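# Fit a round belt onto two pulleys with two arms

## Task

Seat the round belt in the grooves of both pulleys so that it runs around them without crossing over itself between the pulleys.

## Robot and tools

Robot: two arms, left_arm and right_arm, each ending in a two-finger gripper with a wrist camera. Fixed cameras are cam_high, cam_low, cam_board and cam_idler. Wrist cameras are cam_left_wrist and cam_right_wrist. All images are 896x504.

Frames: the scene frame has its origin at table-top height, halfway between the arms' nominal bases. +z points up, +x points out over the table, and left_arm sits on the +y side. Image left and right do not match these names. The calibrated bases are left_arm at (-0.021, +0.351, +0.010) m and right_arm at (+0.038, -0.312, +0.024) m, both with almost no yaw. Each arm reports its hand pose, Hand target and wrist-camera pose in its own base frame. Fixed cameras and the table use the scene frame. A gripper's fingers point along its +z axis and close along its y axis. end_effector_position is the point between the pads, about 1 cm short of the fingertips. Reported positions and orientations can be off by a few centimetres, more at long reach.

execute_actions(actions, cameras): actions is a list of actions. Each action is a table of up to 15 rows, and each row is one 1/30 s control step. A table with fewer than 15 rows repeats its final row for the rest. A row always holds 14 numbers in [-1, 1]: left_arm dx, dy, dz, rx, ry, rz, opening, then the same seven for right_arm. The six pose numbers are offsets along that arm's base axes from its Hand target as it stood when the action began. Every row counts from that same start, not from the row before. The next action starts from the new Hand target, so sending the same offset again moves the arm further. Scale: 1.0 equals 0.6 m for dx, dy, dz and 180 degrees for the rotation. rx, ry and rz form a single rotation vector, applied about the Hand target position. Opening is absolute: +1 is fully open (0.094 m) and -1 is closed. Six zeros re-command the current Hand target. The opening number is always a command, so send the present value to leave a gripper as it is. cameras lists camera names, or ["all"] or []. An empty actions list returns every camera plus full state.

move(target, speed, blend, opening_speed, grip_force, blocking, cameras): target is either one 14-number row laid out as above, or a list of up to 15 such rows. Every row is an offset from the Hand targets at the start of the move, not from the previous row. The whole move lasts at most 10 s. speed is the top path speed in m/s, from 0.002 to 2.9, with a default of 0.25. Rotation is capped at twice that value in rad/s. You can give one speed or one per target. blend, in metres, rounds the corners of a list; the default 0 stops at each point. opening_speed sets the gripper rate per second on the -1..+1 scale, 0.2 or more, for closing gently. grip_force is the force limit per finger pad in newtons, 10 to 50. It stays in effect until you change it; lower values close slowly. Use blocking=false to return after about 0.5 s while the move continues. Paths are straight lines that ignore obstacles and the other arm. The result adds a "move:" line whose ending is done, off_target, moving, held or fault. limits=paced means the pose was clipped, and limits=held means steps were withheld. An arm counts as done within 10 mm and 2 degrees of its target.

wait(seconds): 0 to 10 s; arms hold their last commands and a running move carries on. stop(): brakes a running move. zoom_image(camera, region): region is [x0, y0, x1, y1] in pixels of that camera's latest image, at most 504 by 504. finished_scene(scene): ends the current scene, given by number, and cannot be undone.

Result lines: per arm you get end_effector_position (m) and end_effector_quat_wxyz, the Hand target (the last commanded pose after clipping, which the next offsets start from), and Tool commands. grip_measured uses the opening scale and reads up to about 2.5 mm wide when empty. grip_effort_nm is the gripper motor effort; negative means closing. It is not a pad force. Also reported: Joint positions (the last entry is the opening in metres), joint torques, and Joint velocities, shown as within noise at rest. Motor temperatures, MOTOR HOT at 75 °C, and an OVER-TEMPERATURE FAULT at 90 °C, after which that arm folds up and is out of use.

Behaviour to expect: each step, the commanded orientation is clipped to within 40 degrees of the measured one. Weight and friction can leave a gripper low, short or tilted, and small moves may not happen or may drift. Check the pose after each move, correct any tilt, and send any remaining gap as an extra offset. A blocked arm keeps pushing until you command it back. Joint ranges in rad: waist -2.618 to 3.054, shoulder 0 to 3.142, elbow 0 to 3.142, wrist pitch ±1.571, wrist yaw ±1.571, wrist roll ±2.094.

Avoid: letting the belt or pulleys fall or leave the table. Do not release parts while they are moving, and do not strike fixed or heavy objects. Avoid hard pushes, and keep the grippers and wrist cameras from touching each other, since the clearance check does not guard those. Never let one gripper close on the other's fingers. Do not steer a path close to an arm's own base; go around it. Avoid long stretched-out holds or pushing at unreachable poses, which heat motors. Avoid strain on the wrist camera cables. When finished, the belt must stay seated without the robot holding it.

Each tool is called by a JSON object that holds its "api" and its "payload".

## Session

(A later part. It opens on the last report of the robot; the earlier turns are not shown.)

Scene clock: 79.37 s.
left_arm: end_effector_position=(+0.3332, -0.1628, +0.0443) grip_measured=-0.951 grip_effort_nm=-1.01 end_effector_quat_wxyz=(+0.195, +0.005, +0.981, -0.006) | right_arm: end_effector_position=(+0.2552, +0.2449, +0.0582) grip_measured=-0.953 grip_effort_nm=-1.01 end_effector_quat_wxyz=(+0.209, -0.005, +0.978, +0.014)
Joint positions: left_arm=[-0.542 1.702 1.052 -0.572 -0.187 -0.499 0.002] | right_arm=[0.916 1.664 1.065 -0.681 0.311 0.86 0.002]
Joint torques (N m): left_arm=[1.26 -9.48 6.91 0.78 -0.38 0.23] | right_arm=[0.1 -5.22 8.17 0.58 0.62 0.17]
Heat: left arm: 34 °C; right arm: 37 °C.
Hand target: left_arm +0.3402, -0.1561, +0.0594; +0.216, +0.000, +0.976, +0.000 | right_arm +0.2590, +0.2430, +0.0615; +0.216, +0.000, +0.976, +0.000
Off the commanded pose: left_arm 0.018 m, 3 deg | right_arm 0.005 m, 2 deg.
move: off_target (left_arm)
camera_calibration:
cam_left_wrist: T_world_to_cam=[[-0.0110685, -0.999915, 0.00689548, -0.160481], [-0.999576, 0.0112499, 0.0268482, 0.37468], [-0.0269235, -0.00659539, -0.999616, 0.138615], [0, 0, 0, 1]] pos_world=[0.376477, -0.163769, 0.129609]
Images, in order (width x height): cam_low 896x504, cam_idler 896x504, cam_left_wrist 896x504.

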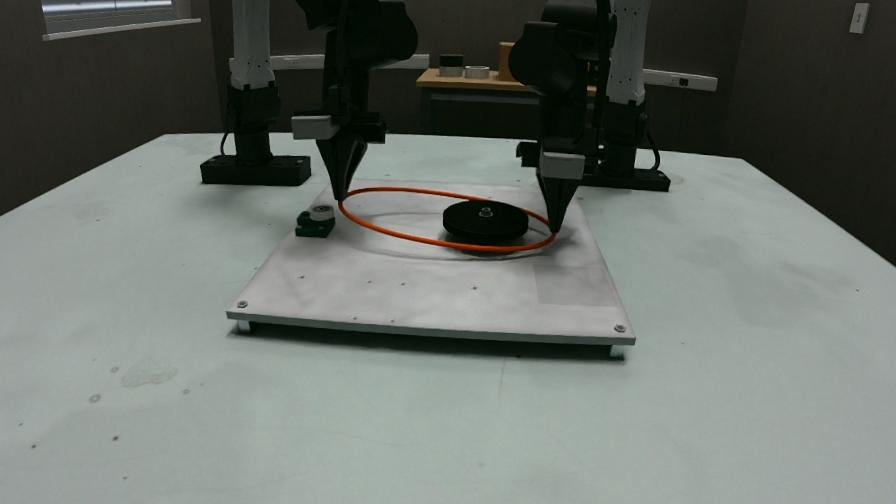

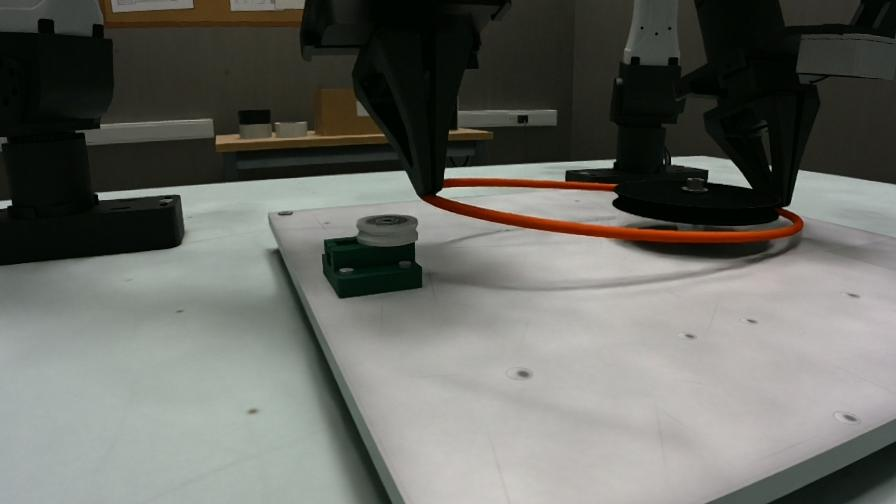

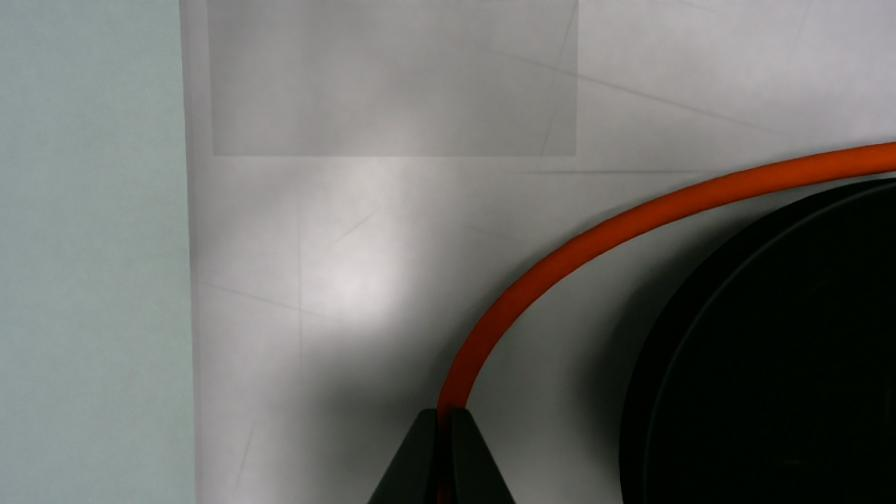

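{"api": "move", "payload": {"target": [[0,0,0.016,0,-0.05,0,-0.97,0,0,0,0,-0.05,0,-0.97]], "speed": 0.08, "cameras": ["cam_idler","cam_low"]}}

{"api": "zoom_image", "payload": {"camera": "cam_idler", "region": [560, 120, 840, 280]}}

{"api": "zoom_image", "payload": {"camera": "cam_low", "region": [280, 160, 560, 290]}}

Scene clock: 81.83 s.
left_arm: end_effector_position=(+0.3369, -0.1597, +0.0586) grip_measured=-0.951 grip_effort_nm=-1.01 end_effector_quat_wxyz=(+0.268, +0.001, +0.963, -0.007) | right_arm: end_effector_position=(+0.2585, +0.2491, +0.0562) grip_measured=-0.953 grip_effort_nm=-1.01 end_effector_quat_wxyz=(+0.278, -0.007, +0.960, +0.005)
Joint positions: left_arm=[-0.567 1.605 0.94 -0.428 -0.269 -0.499 0.002] | right_arm=[0.98 1.654 0.989 -0.556 0.452 0.884 0.002]
Joint torques (N m): left_arm=[-0.23 -8.79 5.09 1.27 -0.5 0.2] | right_arm=[0.23 -7.98 4.78 1 0.69 0.21]
Heat: left arm: 35 °C; right arm: 37 °C.
Hand target: left_arm +0.3402, -0.1560, +0.0690; +0.292, +0.000, +0.957, +0.000 | right_arm +0.2589, +0.2430, +0.0614; +0.292, +0.000, +0.956, +0.000
Off the commanded pose: left_arm 0.011 m, 3 deg | right_arm 0.008 m, 2 deg.
move: off_target (left_arm)
Images, in order (width x height): cam_low 896x504, cam_idler 896x504.

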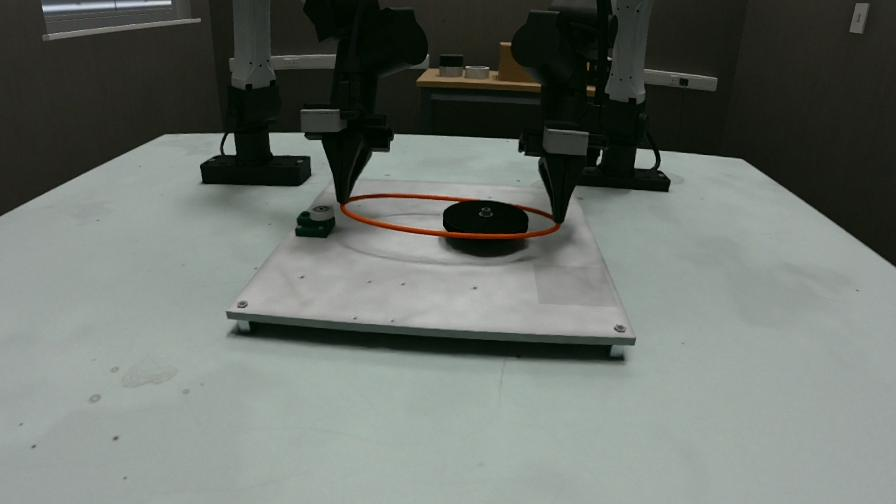

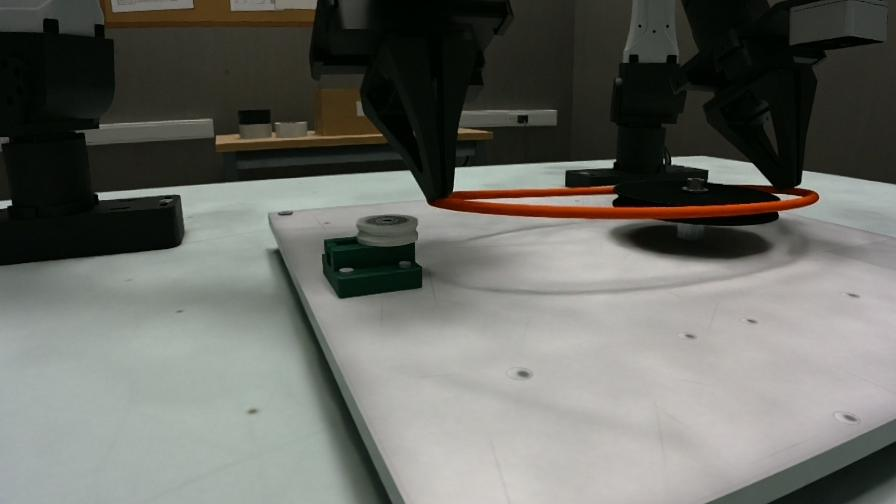

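Scaled by 1.800 from the camera's 896x504 image, which has a finer 1280x720 frame.

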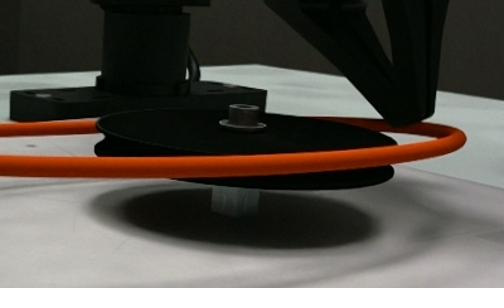

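Scaled by 1.800 from the camera's 896x504 image, which has a finer 1280x720 frame.

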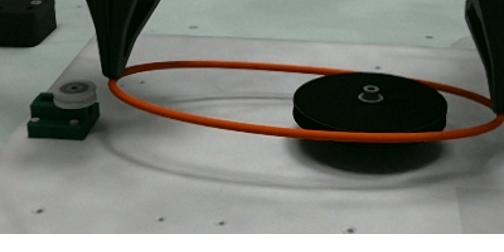

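{"api": "move", "payload": {"target": [[0,0,-0.014,0,0,0,-0.97,0,0,0,0,0,0,-0.97],[0,-0.015,-0.014,0,0,0,-0.97,0,-0.07,0,0,0,0,-0.97]], "speed": 0.08, "cameras": ["cam_idler","cam_low","cam_left_wrist"]}}

{"api": "zoom_image", "payload": {"camera": "cam_idler", "region": [560, 120, 840, 280]}}

{"api": "zoom_image", "payload": {"camera": "cam_low", "region": [280, 160, 560, 290]}}

Scene clock: 84.67 s.
left_arm: end_effector_position=(+0.3364, -0.1732, +0.0579) grip_measured=-0.951 grip_effort_nm=-1.01 end_effector_quat_wxyz=(+0.283, +0.012, +0.959, -0.021) | right_arm: end_effector_position=(+0.2600, +0.2187, +0.0631) grip_measured=-0.953 grip_effort_nm=-1.01 end_effector_quat_wxyz=(+0.292, -0.005, +0.956, +0.024)
Joint positions: left_arm=[-0.599 1.605 0.918 -0.369 -0.271 -0.502 0.002] | right_arm=[0.912 1.512 0.853 -0.48 0.424 0.807 0.002]
Joint torques (N m): left_arm=[0.32 -6.06 6.79 1.03 -0.62 -0.02] | right_arm=[-1.84 -6.79 4.77 0.8 0.65 0.04]
Heat: left arm: 35 °C; right arm: 37 °C.
Hand target: left_arm +0.3402, -0.1650, +0.0606; +0.292, +0.000, +0.957, +0.000 | right_arm +0.2589, +0.2010, +0.0615; +0.292, +0.000, +0.956, +0.000
Off the commanded pose: left_arm 0.009 m, 3 deg | right_arm 0.018 m, 3 deg.
move: off_target (left_arm, right_arm)
camera_calibration:
cam_left_wrist: T_world_to_cam=[[-0.0336787, -0.998981, 0.0300486, -0.164595], [-0.987594, 0.0286508, -0.154392, 0.387183], [0.153374, -0.0348755, -0.987553, 0.0859751], [0, 0, 0, 1]] pos_world=[0.36365, -0.172522, 0.149629]
Images, in order (width x height): cam_low 896x504, cam_idler 896x504, cam_left_wrist 896x504.

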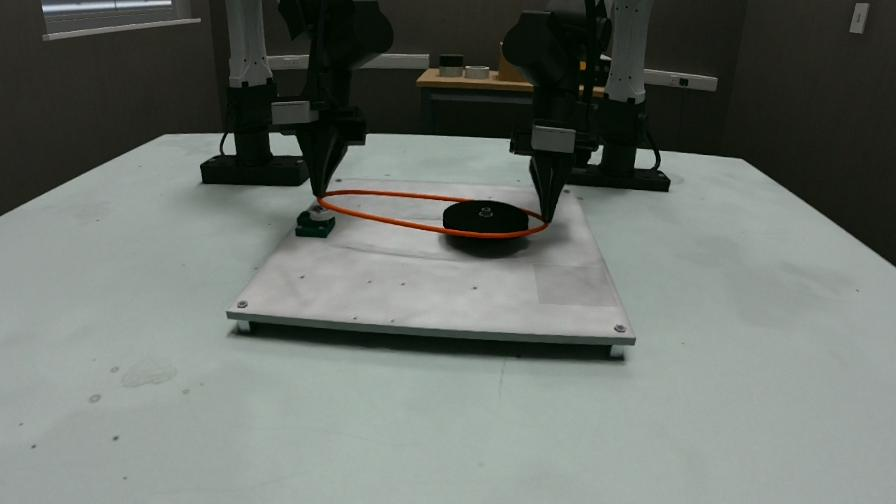

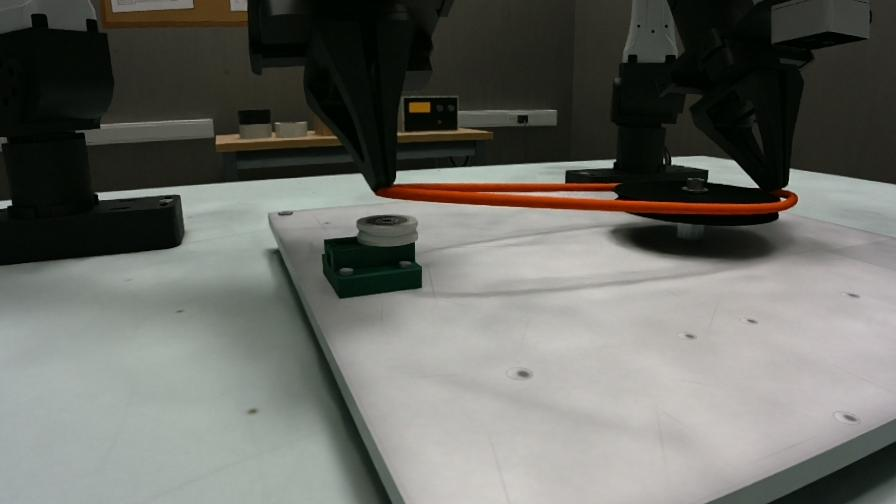

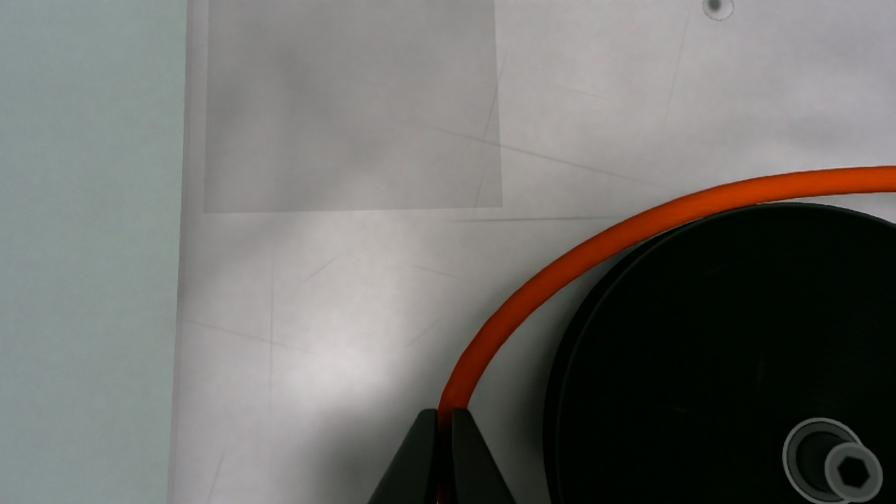

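Scaled by 1.800 from the camera's 896x504 image, which has a finer 1280x720 frame.

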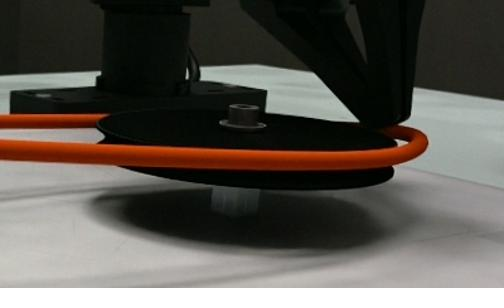

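Scaled by 1.800 from the camera's 896x504 image, which has a finer 1280x720 frame.

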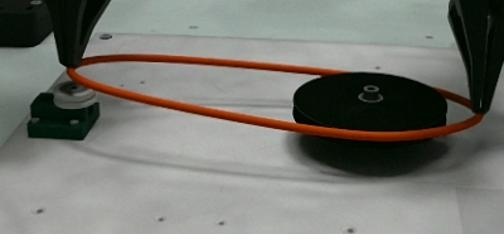

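{"api": "move", "payload": {"target": [[0,0,-0.018,0,0,0,-0.97,0,0.01,-0.015,0,0,0,-0.97],[0,-0.01,-0.018,0,0,0,-0.97,0,-0.045,-0.015,0,0,0,-0.97]], "speed": 0.08, "cameras": ["cam_idler","cam_low","cam_left_wrist","cam_right_wrist"]}}

{"api": "zoom_image", "payload": {"camera": "cam_idler", "region": [560, 120, 840, 280]}}

{"api": "zoom_image", "payload": {"camera": "cam_low", "region": [280, 160, 560, 290]}}

Scene clock: 87.70 s.
left_arm: end_effector_position=(+0.3361, -0.1825, +0.0529) grip_measured=-0.951 grip_effort_nm=-1.01 end_effector_quat_wxyz=(+0.284, +0.014, +0.958, -0.027) | right_arm: end_effector_position=(+0.2603, +0.2023, +0.0572) grip_measured=-0.953 grip_effort_nm=-1.01 end_effector_quat_wxyz=(+0.292, -0.009, +0.955, +0.046)
Joint positions: left_arm=[-0.619 1.628 0.918 -0.343 -0.271 -0.517 0.002] | right_arm=[0.85 1.439 0.752 -0.396 0.364 0.74 0.002]
Joint torques (N m): left_arm=[0.69 -5.35 5.76 1.16 -0.71 -0.02] | right_arm=[-2.4 -6.15 4.57 0.69 0.92 -0.02]
Heat: left arm: 35 °C; right arm: 37 °C.
Hand target: left_arm +0.3402, -0.1710, +0.0498; +0.292, +0.000, +0.957, +0.000 | right_arm +0.2590, +0.1739, +0.0524; +0.292, +0.000, +0.956, +0.000
Off the commanded pose: left_arm 0.013 m, 4 deg | right_arm 0.029 m, 5 deg.
move: off_target (left_arm, right_arm)
camera_calibration:
cam_left_wrist: T_world_to_cam=[[-0.0419436, -0.998327, 0.0397973, -0.171364], [-0.987065, 0.0352358, -0.156399, 0.387455], [0.154735, -0.0458425, -0.986892, 0.0782416], [0, 0, 0, 1]] pos_world=[0.363149, -0.181143, 0.144633]
cam_right_wrist: T_world_to_cam=[[0.0430348, -0.99581, -0.0806933, 0.196785], [-0.986507, -0.0295848, -0.161021, 0.31069], [0.157959, 0.086534, -0.983647, 0.0885906], [0, 0, 0, 1]] pos_world=[0.284036, 0.197486, 0.153049]
Images, in order (width x height): cam_low 896x504, cam_idler 896x504, cam_left_wrist 896x504, cam_right_wrist 896x504.

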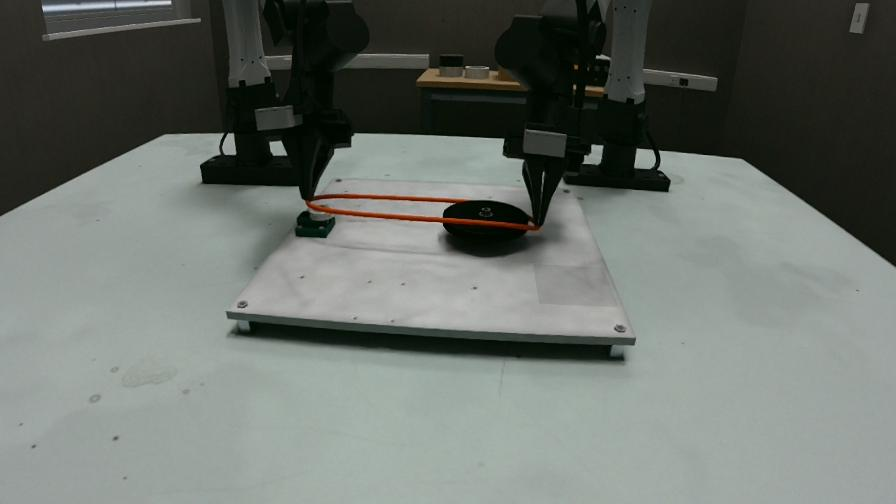

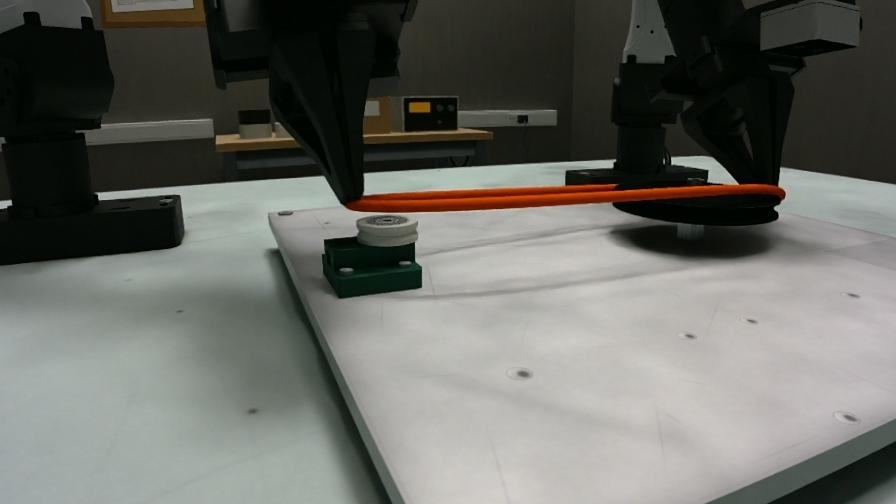

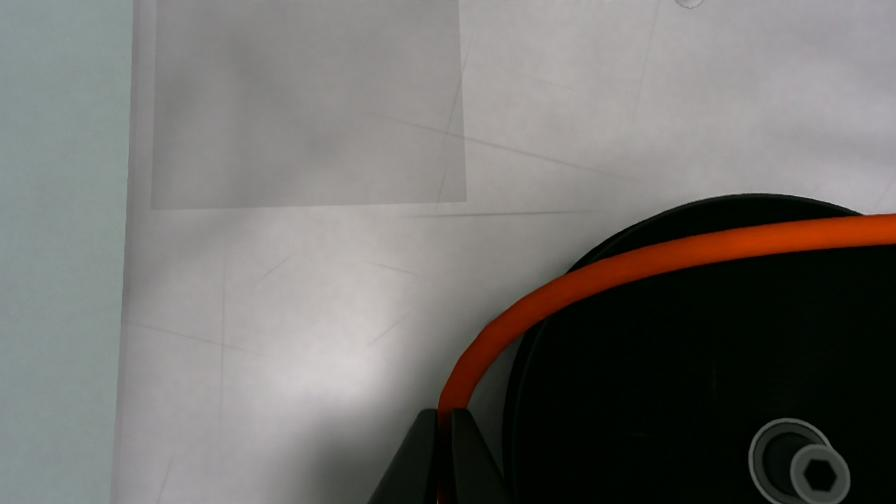

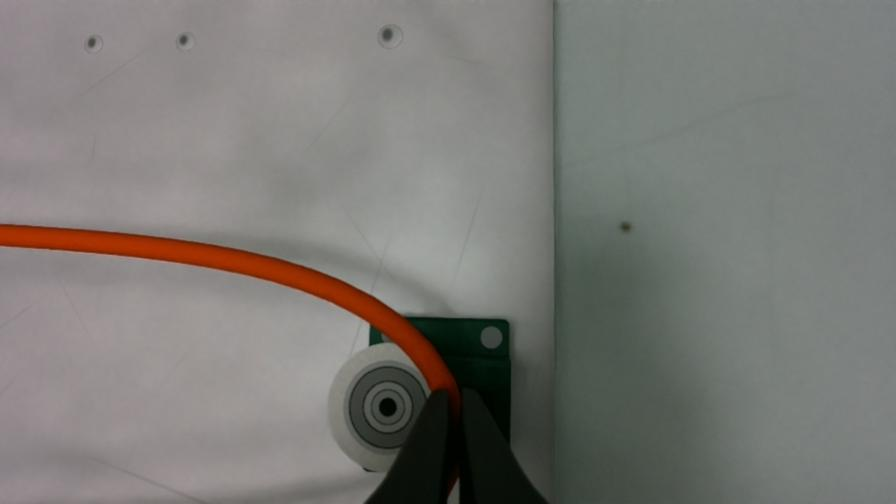

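Scaled by 1.800 from the camera's 896x504 image, which has a finer 1280x720 frame.

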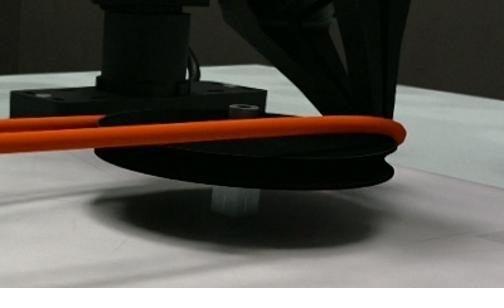

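Scaled by 1.800 from the camera's 896x504 image, which has a finer 1280x720 frame.

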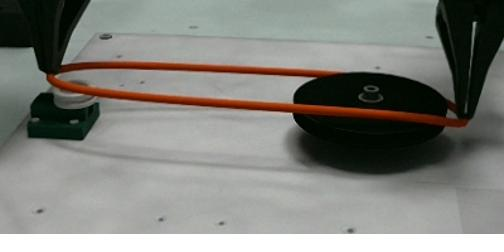

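{"api": "move", "payload": {"target": [[0,0.03,0,0,0,0,-0.97,0,0.12,0,0,0,0,-0.97],[0,0.03,-0.006,0,0.022,0,-0.97,0,0.12,-0.012,0,0.01,0,-0.97]], "speed": 0.08, "cameras": ["cam_idler","cam_low","cam_left_wrist"]}}

{"api": "zoom_image", "payload": {"camera": "cam_idler", "region": [560, 120, 840, 280]}}

{"api": "zoom_image", "payload": {"camera": "cam_low", "region": [280, 160, 560, 290]}}

Scene clock: 91.40 s.
left_arm: end_effector_position=(+0.3298, -0.1549, +0.0386) grip_measured=-0.951 grip_effort_nm=-1.01 end_effector_quat_wxyz=(+0.250, +0.004, +0.968, -0.004) | right_arm: end_effector_position=(+0.2555, +0.2486, +0.0445) grip_measured=-0.953 grip_effort_nm=-1.01 end_effector_quat_wxyz=(+0.280, -0.008, +0.960, +0.009)
Joint positions: left_arm=[-0.558 1.63 0.898 -0.396 -0.251 -0.493 0.002] | right_arm=[0.987 1.661 0.943 -0.496 0.452 0.887 0.002]
Joint torques (N m): left_arm=[1.51 -5.56 8.69 0.96 -0.21 0.23] | right_arm=[-1.06 -4.96 7.64 0.74 0.48 0.22]
Heat: left arm: 35 °C; right arm: 36 °C.
Hand target: left_arm +0.3401, -0.1530, +0.0461; +0.258, +0.000, +0.966, +0.000 | right_arm +0.2589, +0.2460, +0.0453; +0.277, -0.001, +0.961, +0.000
Off the commanded pose: left_arm 0.013 m, 1 deg | right_arm 0.004 m, 1 deg.
move: off_target (left_arm)
camera_calibration:
cam_left_wrist: T_world_to_cam=[[-0.0088007, -0.999959, 0.00213084, -0.15323], [-0.996379, 0.00858895, -0.0845843, 0.374219], [0.0845626, -0.00286753, -0.996414, 0.096538], [0, 0, 0, 1]] pos_world=[0.363352, -0.156161, 0.128171]
Images, in order (width x height): cam_low 896x504, cam_idler 896x504, cam_left_wrist 896x504.

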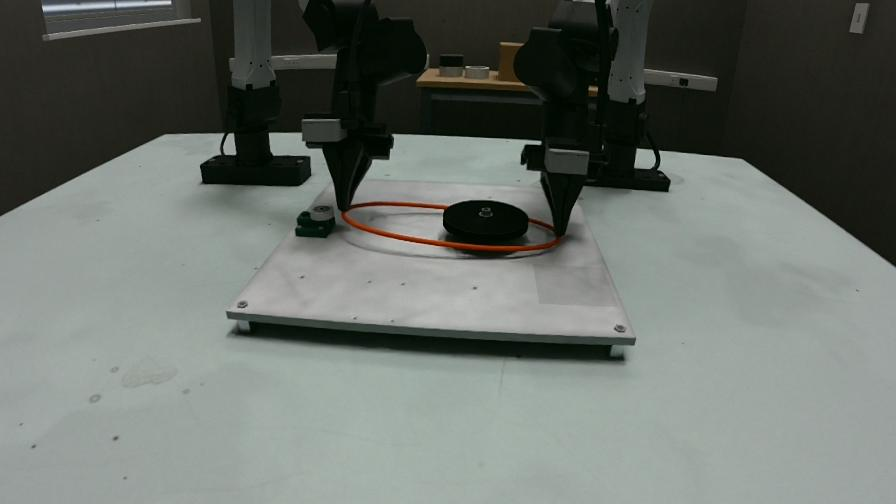

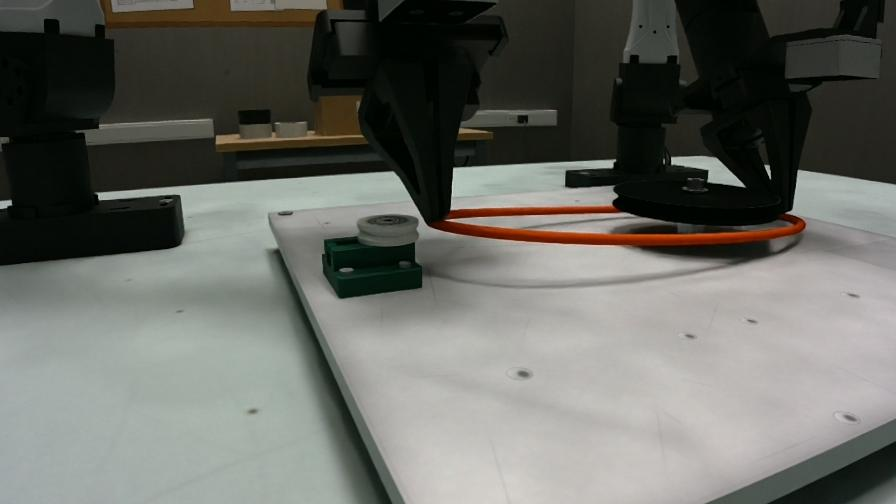

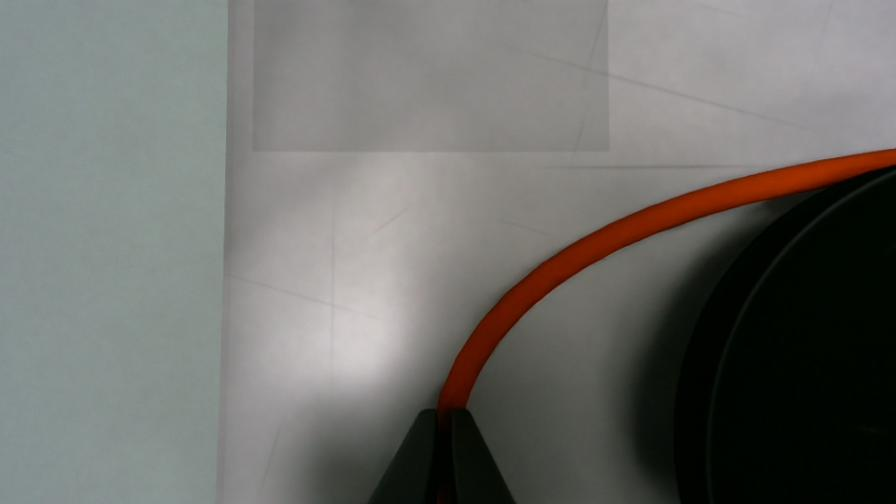

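Scaled by 1.800 from the camera's 896x504 image, which has a finer 1280x720 frame.

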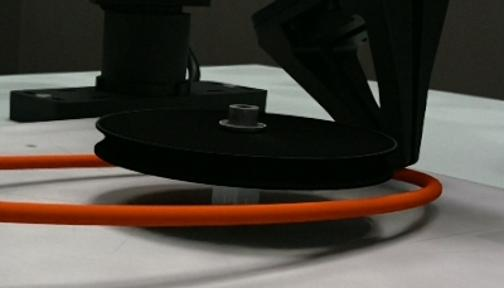

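Scaled by 1.800 from the camera's 896x504 image, which has a finer 1280x720 frame.

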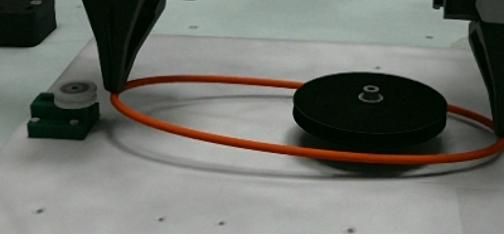

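{"api": "move", "payload": {"target": [[0,0,0.023,0,-0.012,0,-0.97,0,0,0.014,0,0,0,-0.97]], "speed": 0.08, "cameras": ["cam_idler","cam_low"]}}

{"api": "zoom_image", "payload": {"camera": "cam_idler", "region": [560, 120, 840, 280]}}

{"api": "zoom_image", "payload": {"camera": "cam_low", "region": [280, 160, 560, 290]}}

Scene clock: 93.10 s.
left_arm: end_effector_position=(+0.3287, -0.1543, +0.0380) grip_measured=-0.951 grip_effort_nm=-1.01 end_effector_quat_wxyz=(+0.247, +0.004, +0.969, -0.002) | right_arm: end_effector_position=(+0.2553, +0.2485, +0.0481) grip_measured=-0.953 grip_effort_nm=-1.01 end_effector_quat_wxyz=(+0.277, -0.010, +0.961, +0.004)
Joint positions: left_arm=[-0.558 1.63 0.898 -0.401 -0.25 -0.493 0.002] | right_arm=[0.987 1.661 0.963 -0.528 0.451 0.887 0.002]
Joint torques (N m): left_arm=[0.5 -9.06 8.35 0.94 -0.46 0.22] | right_arm=[-1.21 -6.24 7.68 0.74 0.44 0.23]
Heat: left arm: 35 °C; right arm: 36 °C.
Hand target: left_arm +0.3401, -0.1530, +0.0599; +0.277, +0.000, +0.961, +0.000 | right_arm +0.2589, +0.2461, +0.0537; +0.277, -0.001, +0.961, +0.000
Off the commanded pose: left_arm 0.025 m, 4 deg | right_arm 0.007 m, 1 deg.
move: off_target (left_arm)
Images, in order (width x height): cam_low 896x504, cam_idler 896x504.

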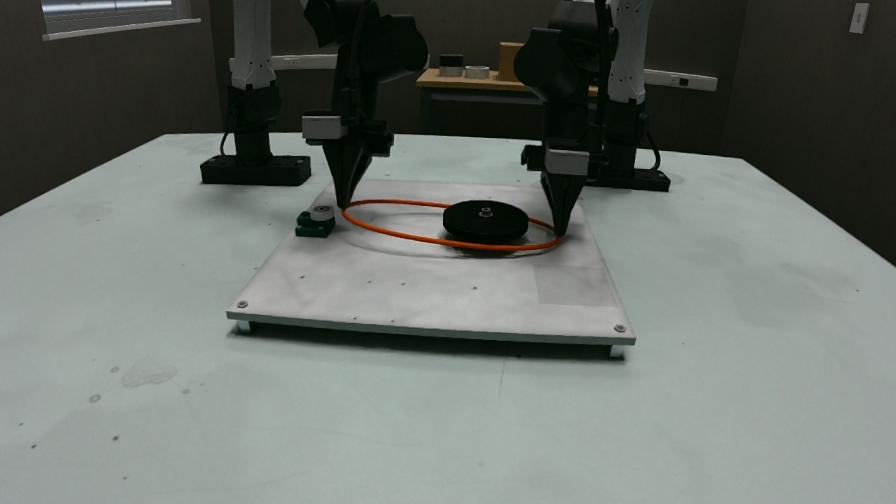

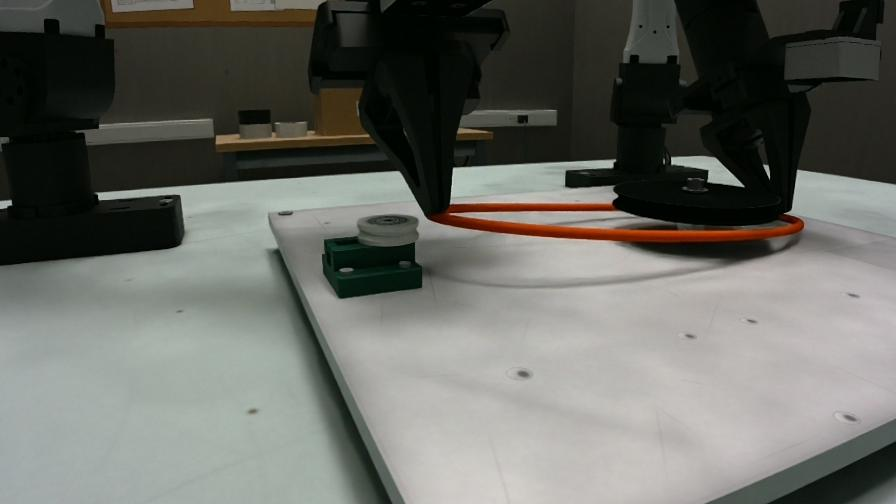

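Scaled by 1.800 from the camera's 896x504 image, which has a finer 1280x720 frame.

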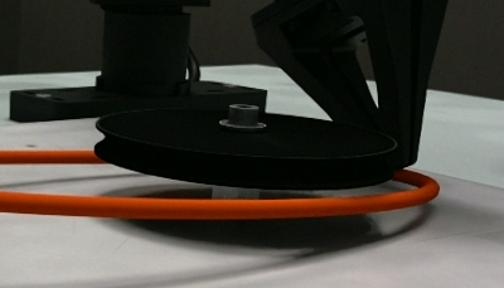

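Scaled by 1.800 from the camera's 896x504 image, which has a finer 1280x720 frame.

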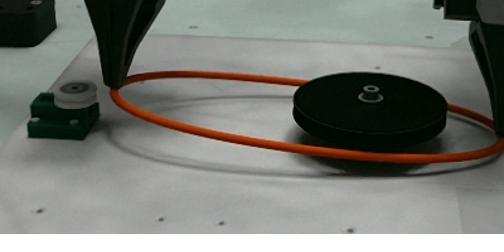

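{"api": "move", "payload": {"target": [[0,0,0.03,0,0,0,-0.97,0,0,0.02,0,0,0,-0.97],[0,0,-0.017,0,0,0,-0.97,0,0,0.003,0,0,0,-0.97]], "speed": 0.08, "cameras": ["cam_idler","cam_low"]}}

{"api": "zoom_image", "payload": {"camera": "cam_idler", "region": [560, 120, 840, 280]}}

{"api": "zoom_image", "payload": {"camera": "cam_low", "region": [280, 160, 560, 290]}}

Scene clock: 95.73 s.
left_arm: end_effector_position=(+0.3368, -0.1594, +0.0515) grip_measured=-0.951 grip_effort_nm=-1.01 end_effector_quat_wxyz=(+0.267, +0.001, +0.963, -0.015) | right_arm: end_effector_position=(+0.2563, +0.2501, +0.0546) grip_measured=-0.953 grip_effort_nm=-1.01 end_effector_quat_wxyz=(+0.275, -0.010, +0.961, +0.002)
Joint positions: left_arm=[-0.558 1.61 0.913 -0.388 -0.25 -0.493 0.002] | right_arm=[0.987 1.661 0.994 -0.565 0.451 0.887 0.002]
Joint torques (N m): left_arm=[0.54 -5.81 5.19 1.28 -0.45 0.23] | right_arm=[-1.11 -6.38 5.93 0.94 0.41 0.2]
Heat: left arm: 35 °C; right arm: 36 °C.
Hand target: left_arm +0.3401, -0.1530, +0.0497; +0.277, +0.000, +0.961, +0.000 | right_arm +0.2589, +0.2461, +0.0556; +0.277, +0.000, +0.961, +0.000
Off the commanded pose: left_arm 0.007 m, 2 deg | right_arm 0.005 m, 1 deg.
move: done
Images, in order (width x height): cam_low 896x504, cam_idler 896x504.

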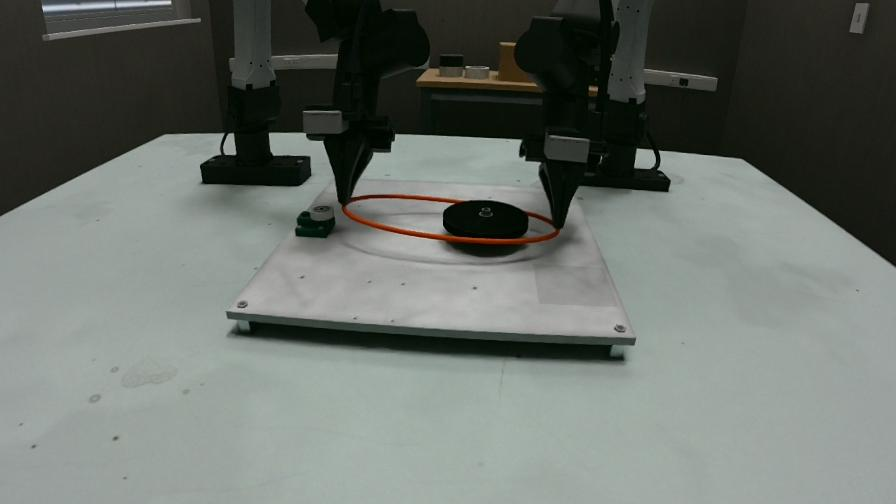

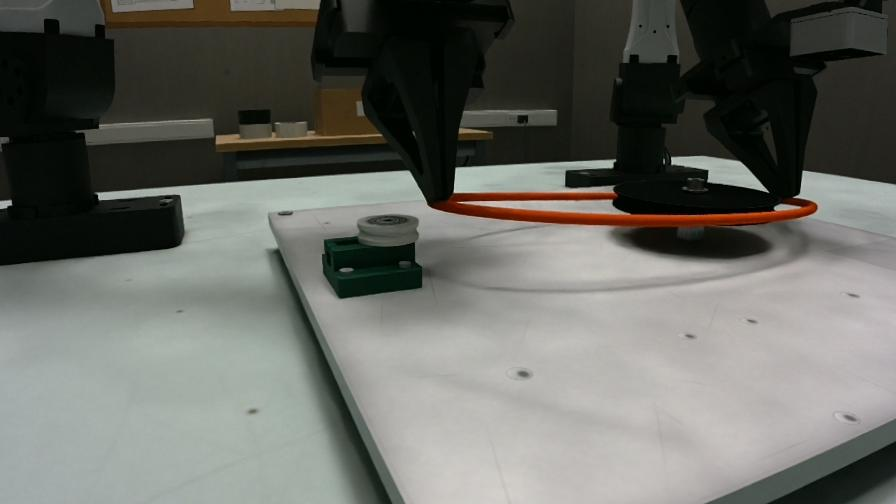

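Scaled by 1.800 from the camera's 896x504 image, which has a finer 1280x720 frame.

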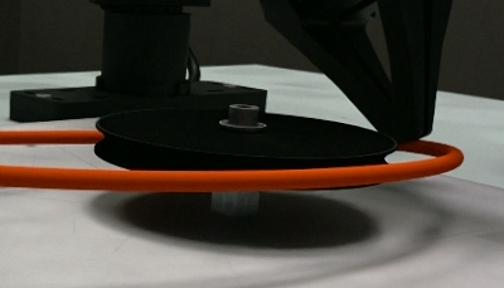

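Scaled by 1.800 from the camera's 896x504 image, which has a finer 1280x720 frame.

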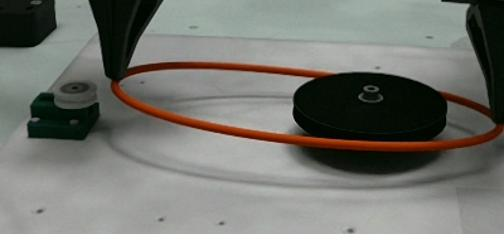

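{"api": "move", "payload": {"target": [0,-0.015,0.0,0,0,0,-0.97,0,-0.075,0,0,0,0,-0.97], "speed": 0.08, "cameras": ["cam_idler","cam_low","cam_left_wrist"]}}

{"api": "zoom_image", "payload": {"camera": "cam_idler", "region": [560, 120, 840, 280]}}

{"api": "zoom_image", "payload": {"camera": "cam_low", "region": [280, 160, 560, 290]}}

Scene clock: 97.77 s.
left_arm: end_effector_position=(+0.3371, -0.1705, +0.0498) grip_measured=-0.951 grip_effort_nm=-1.01 end_effector_quat_wxyz=(+0.273, +0.011, +0.962, -0.022) | right_arm: end_effector_position=(+0.2603, +0.2183, +0.0569) grip_measured=-0.953 grip_effort_nm=-1.01 end_effector_quat_wxyz=(+0.278, -0.005, +0.960, +0.023)
Joint positions: left_arm=[-0.583 1.624 0.913 -0.359 -0.25 -0.495 0.002] | right_arm=[0.897 1.533 0.861 -0.486 0.398 0.803 0.002]
Joint torques (N m): left_arm=[0.42 -5.56 6.84 0.97 -0.57 -0.01] | right_arm=[-1.84 -6.76 4.64 0.79 0.59 0.03]
Heat: left arm: 35 °C; right arm: 36 °C.
Hand target: left_arm +0.3401, -0.1621, +0.0497; +0.277, +0.000, +0.961, +0.000 | right_arm +0.2589, +0.2010, +0.0555; +0.277, -0.001, +0.961, +0.000
Off the commanded pose: left_arm 0.009 m, 3 deg | right_arm 0.017 m, 3 deg.
move: off_target (left_arm, right_arm)
camera_calibration:
cam_left_wrist: T_world_to_cam=[[-0.0326711, -0.9989, 0.0336311, -0.162114], [-0.99071, 0.0279224, -0.133091, 0.386304], [0.132005, -0.0376669, -0.990533, 0.0848516], [0, 0, 0, 1]] pos_world=[0.366218, -0.169526, 0.140914]
Images, in order (width x height): cam_low 896x504, cam_idler 896x504, cam_left_wrist 896x504.

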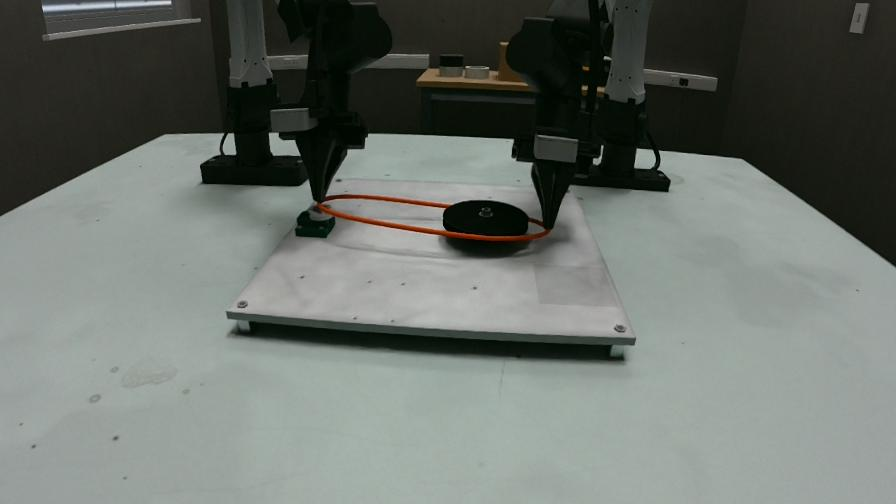

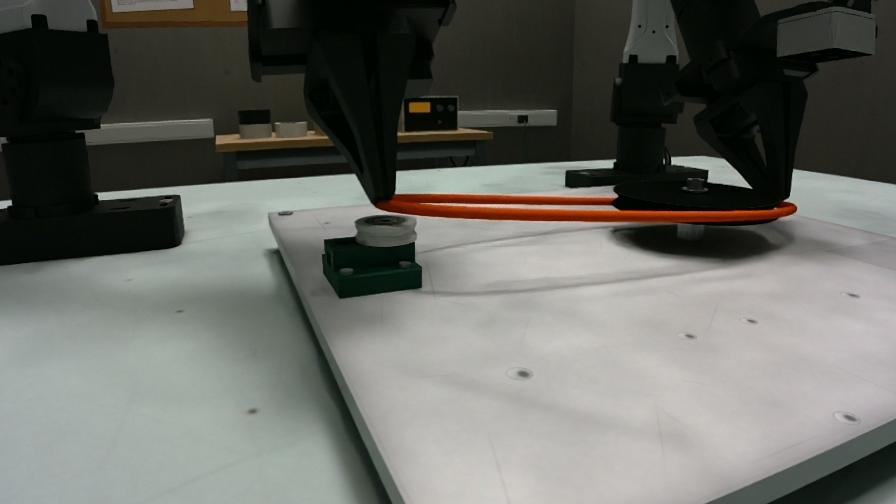

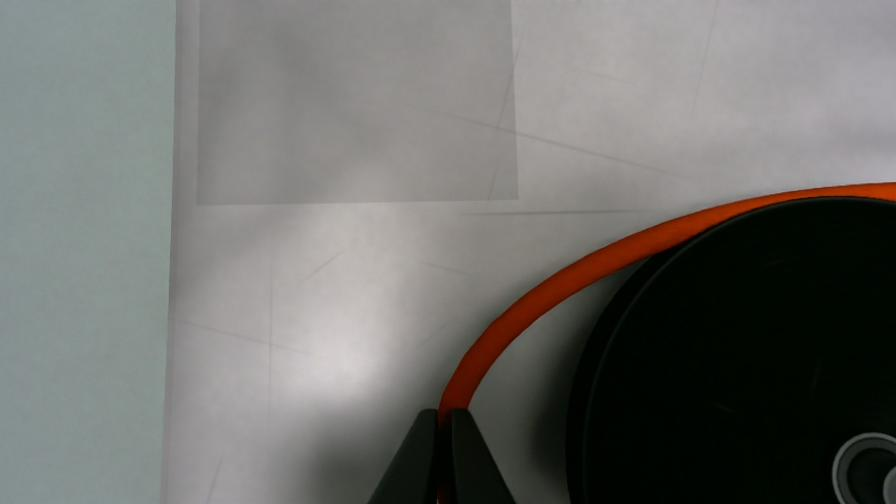

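Scaled by 1.800 from the camera's 896x504 image, which has a finer 1280x720 frame.

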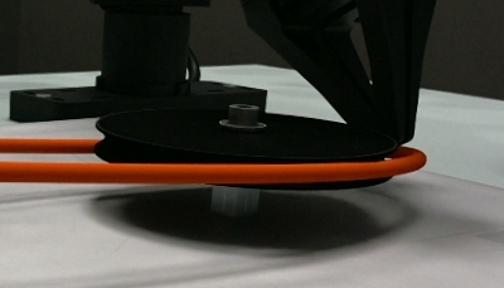

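Scaled by 1.800 from the camera's 896x504 image, which has a finer 1280x720 frame.

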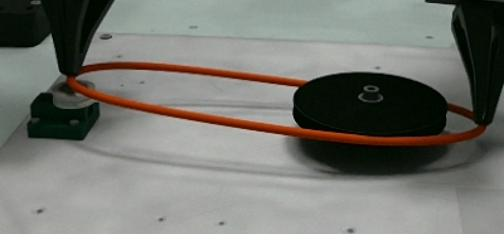

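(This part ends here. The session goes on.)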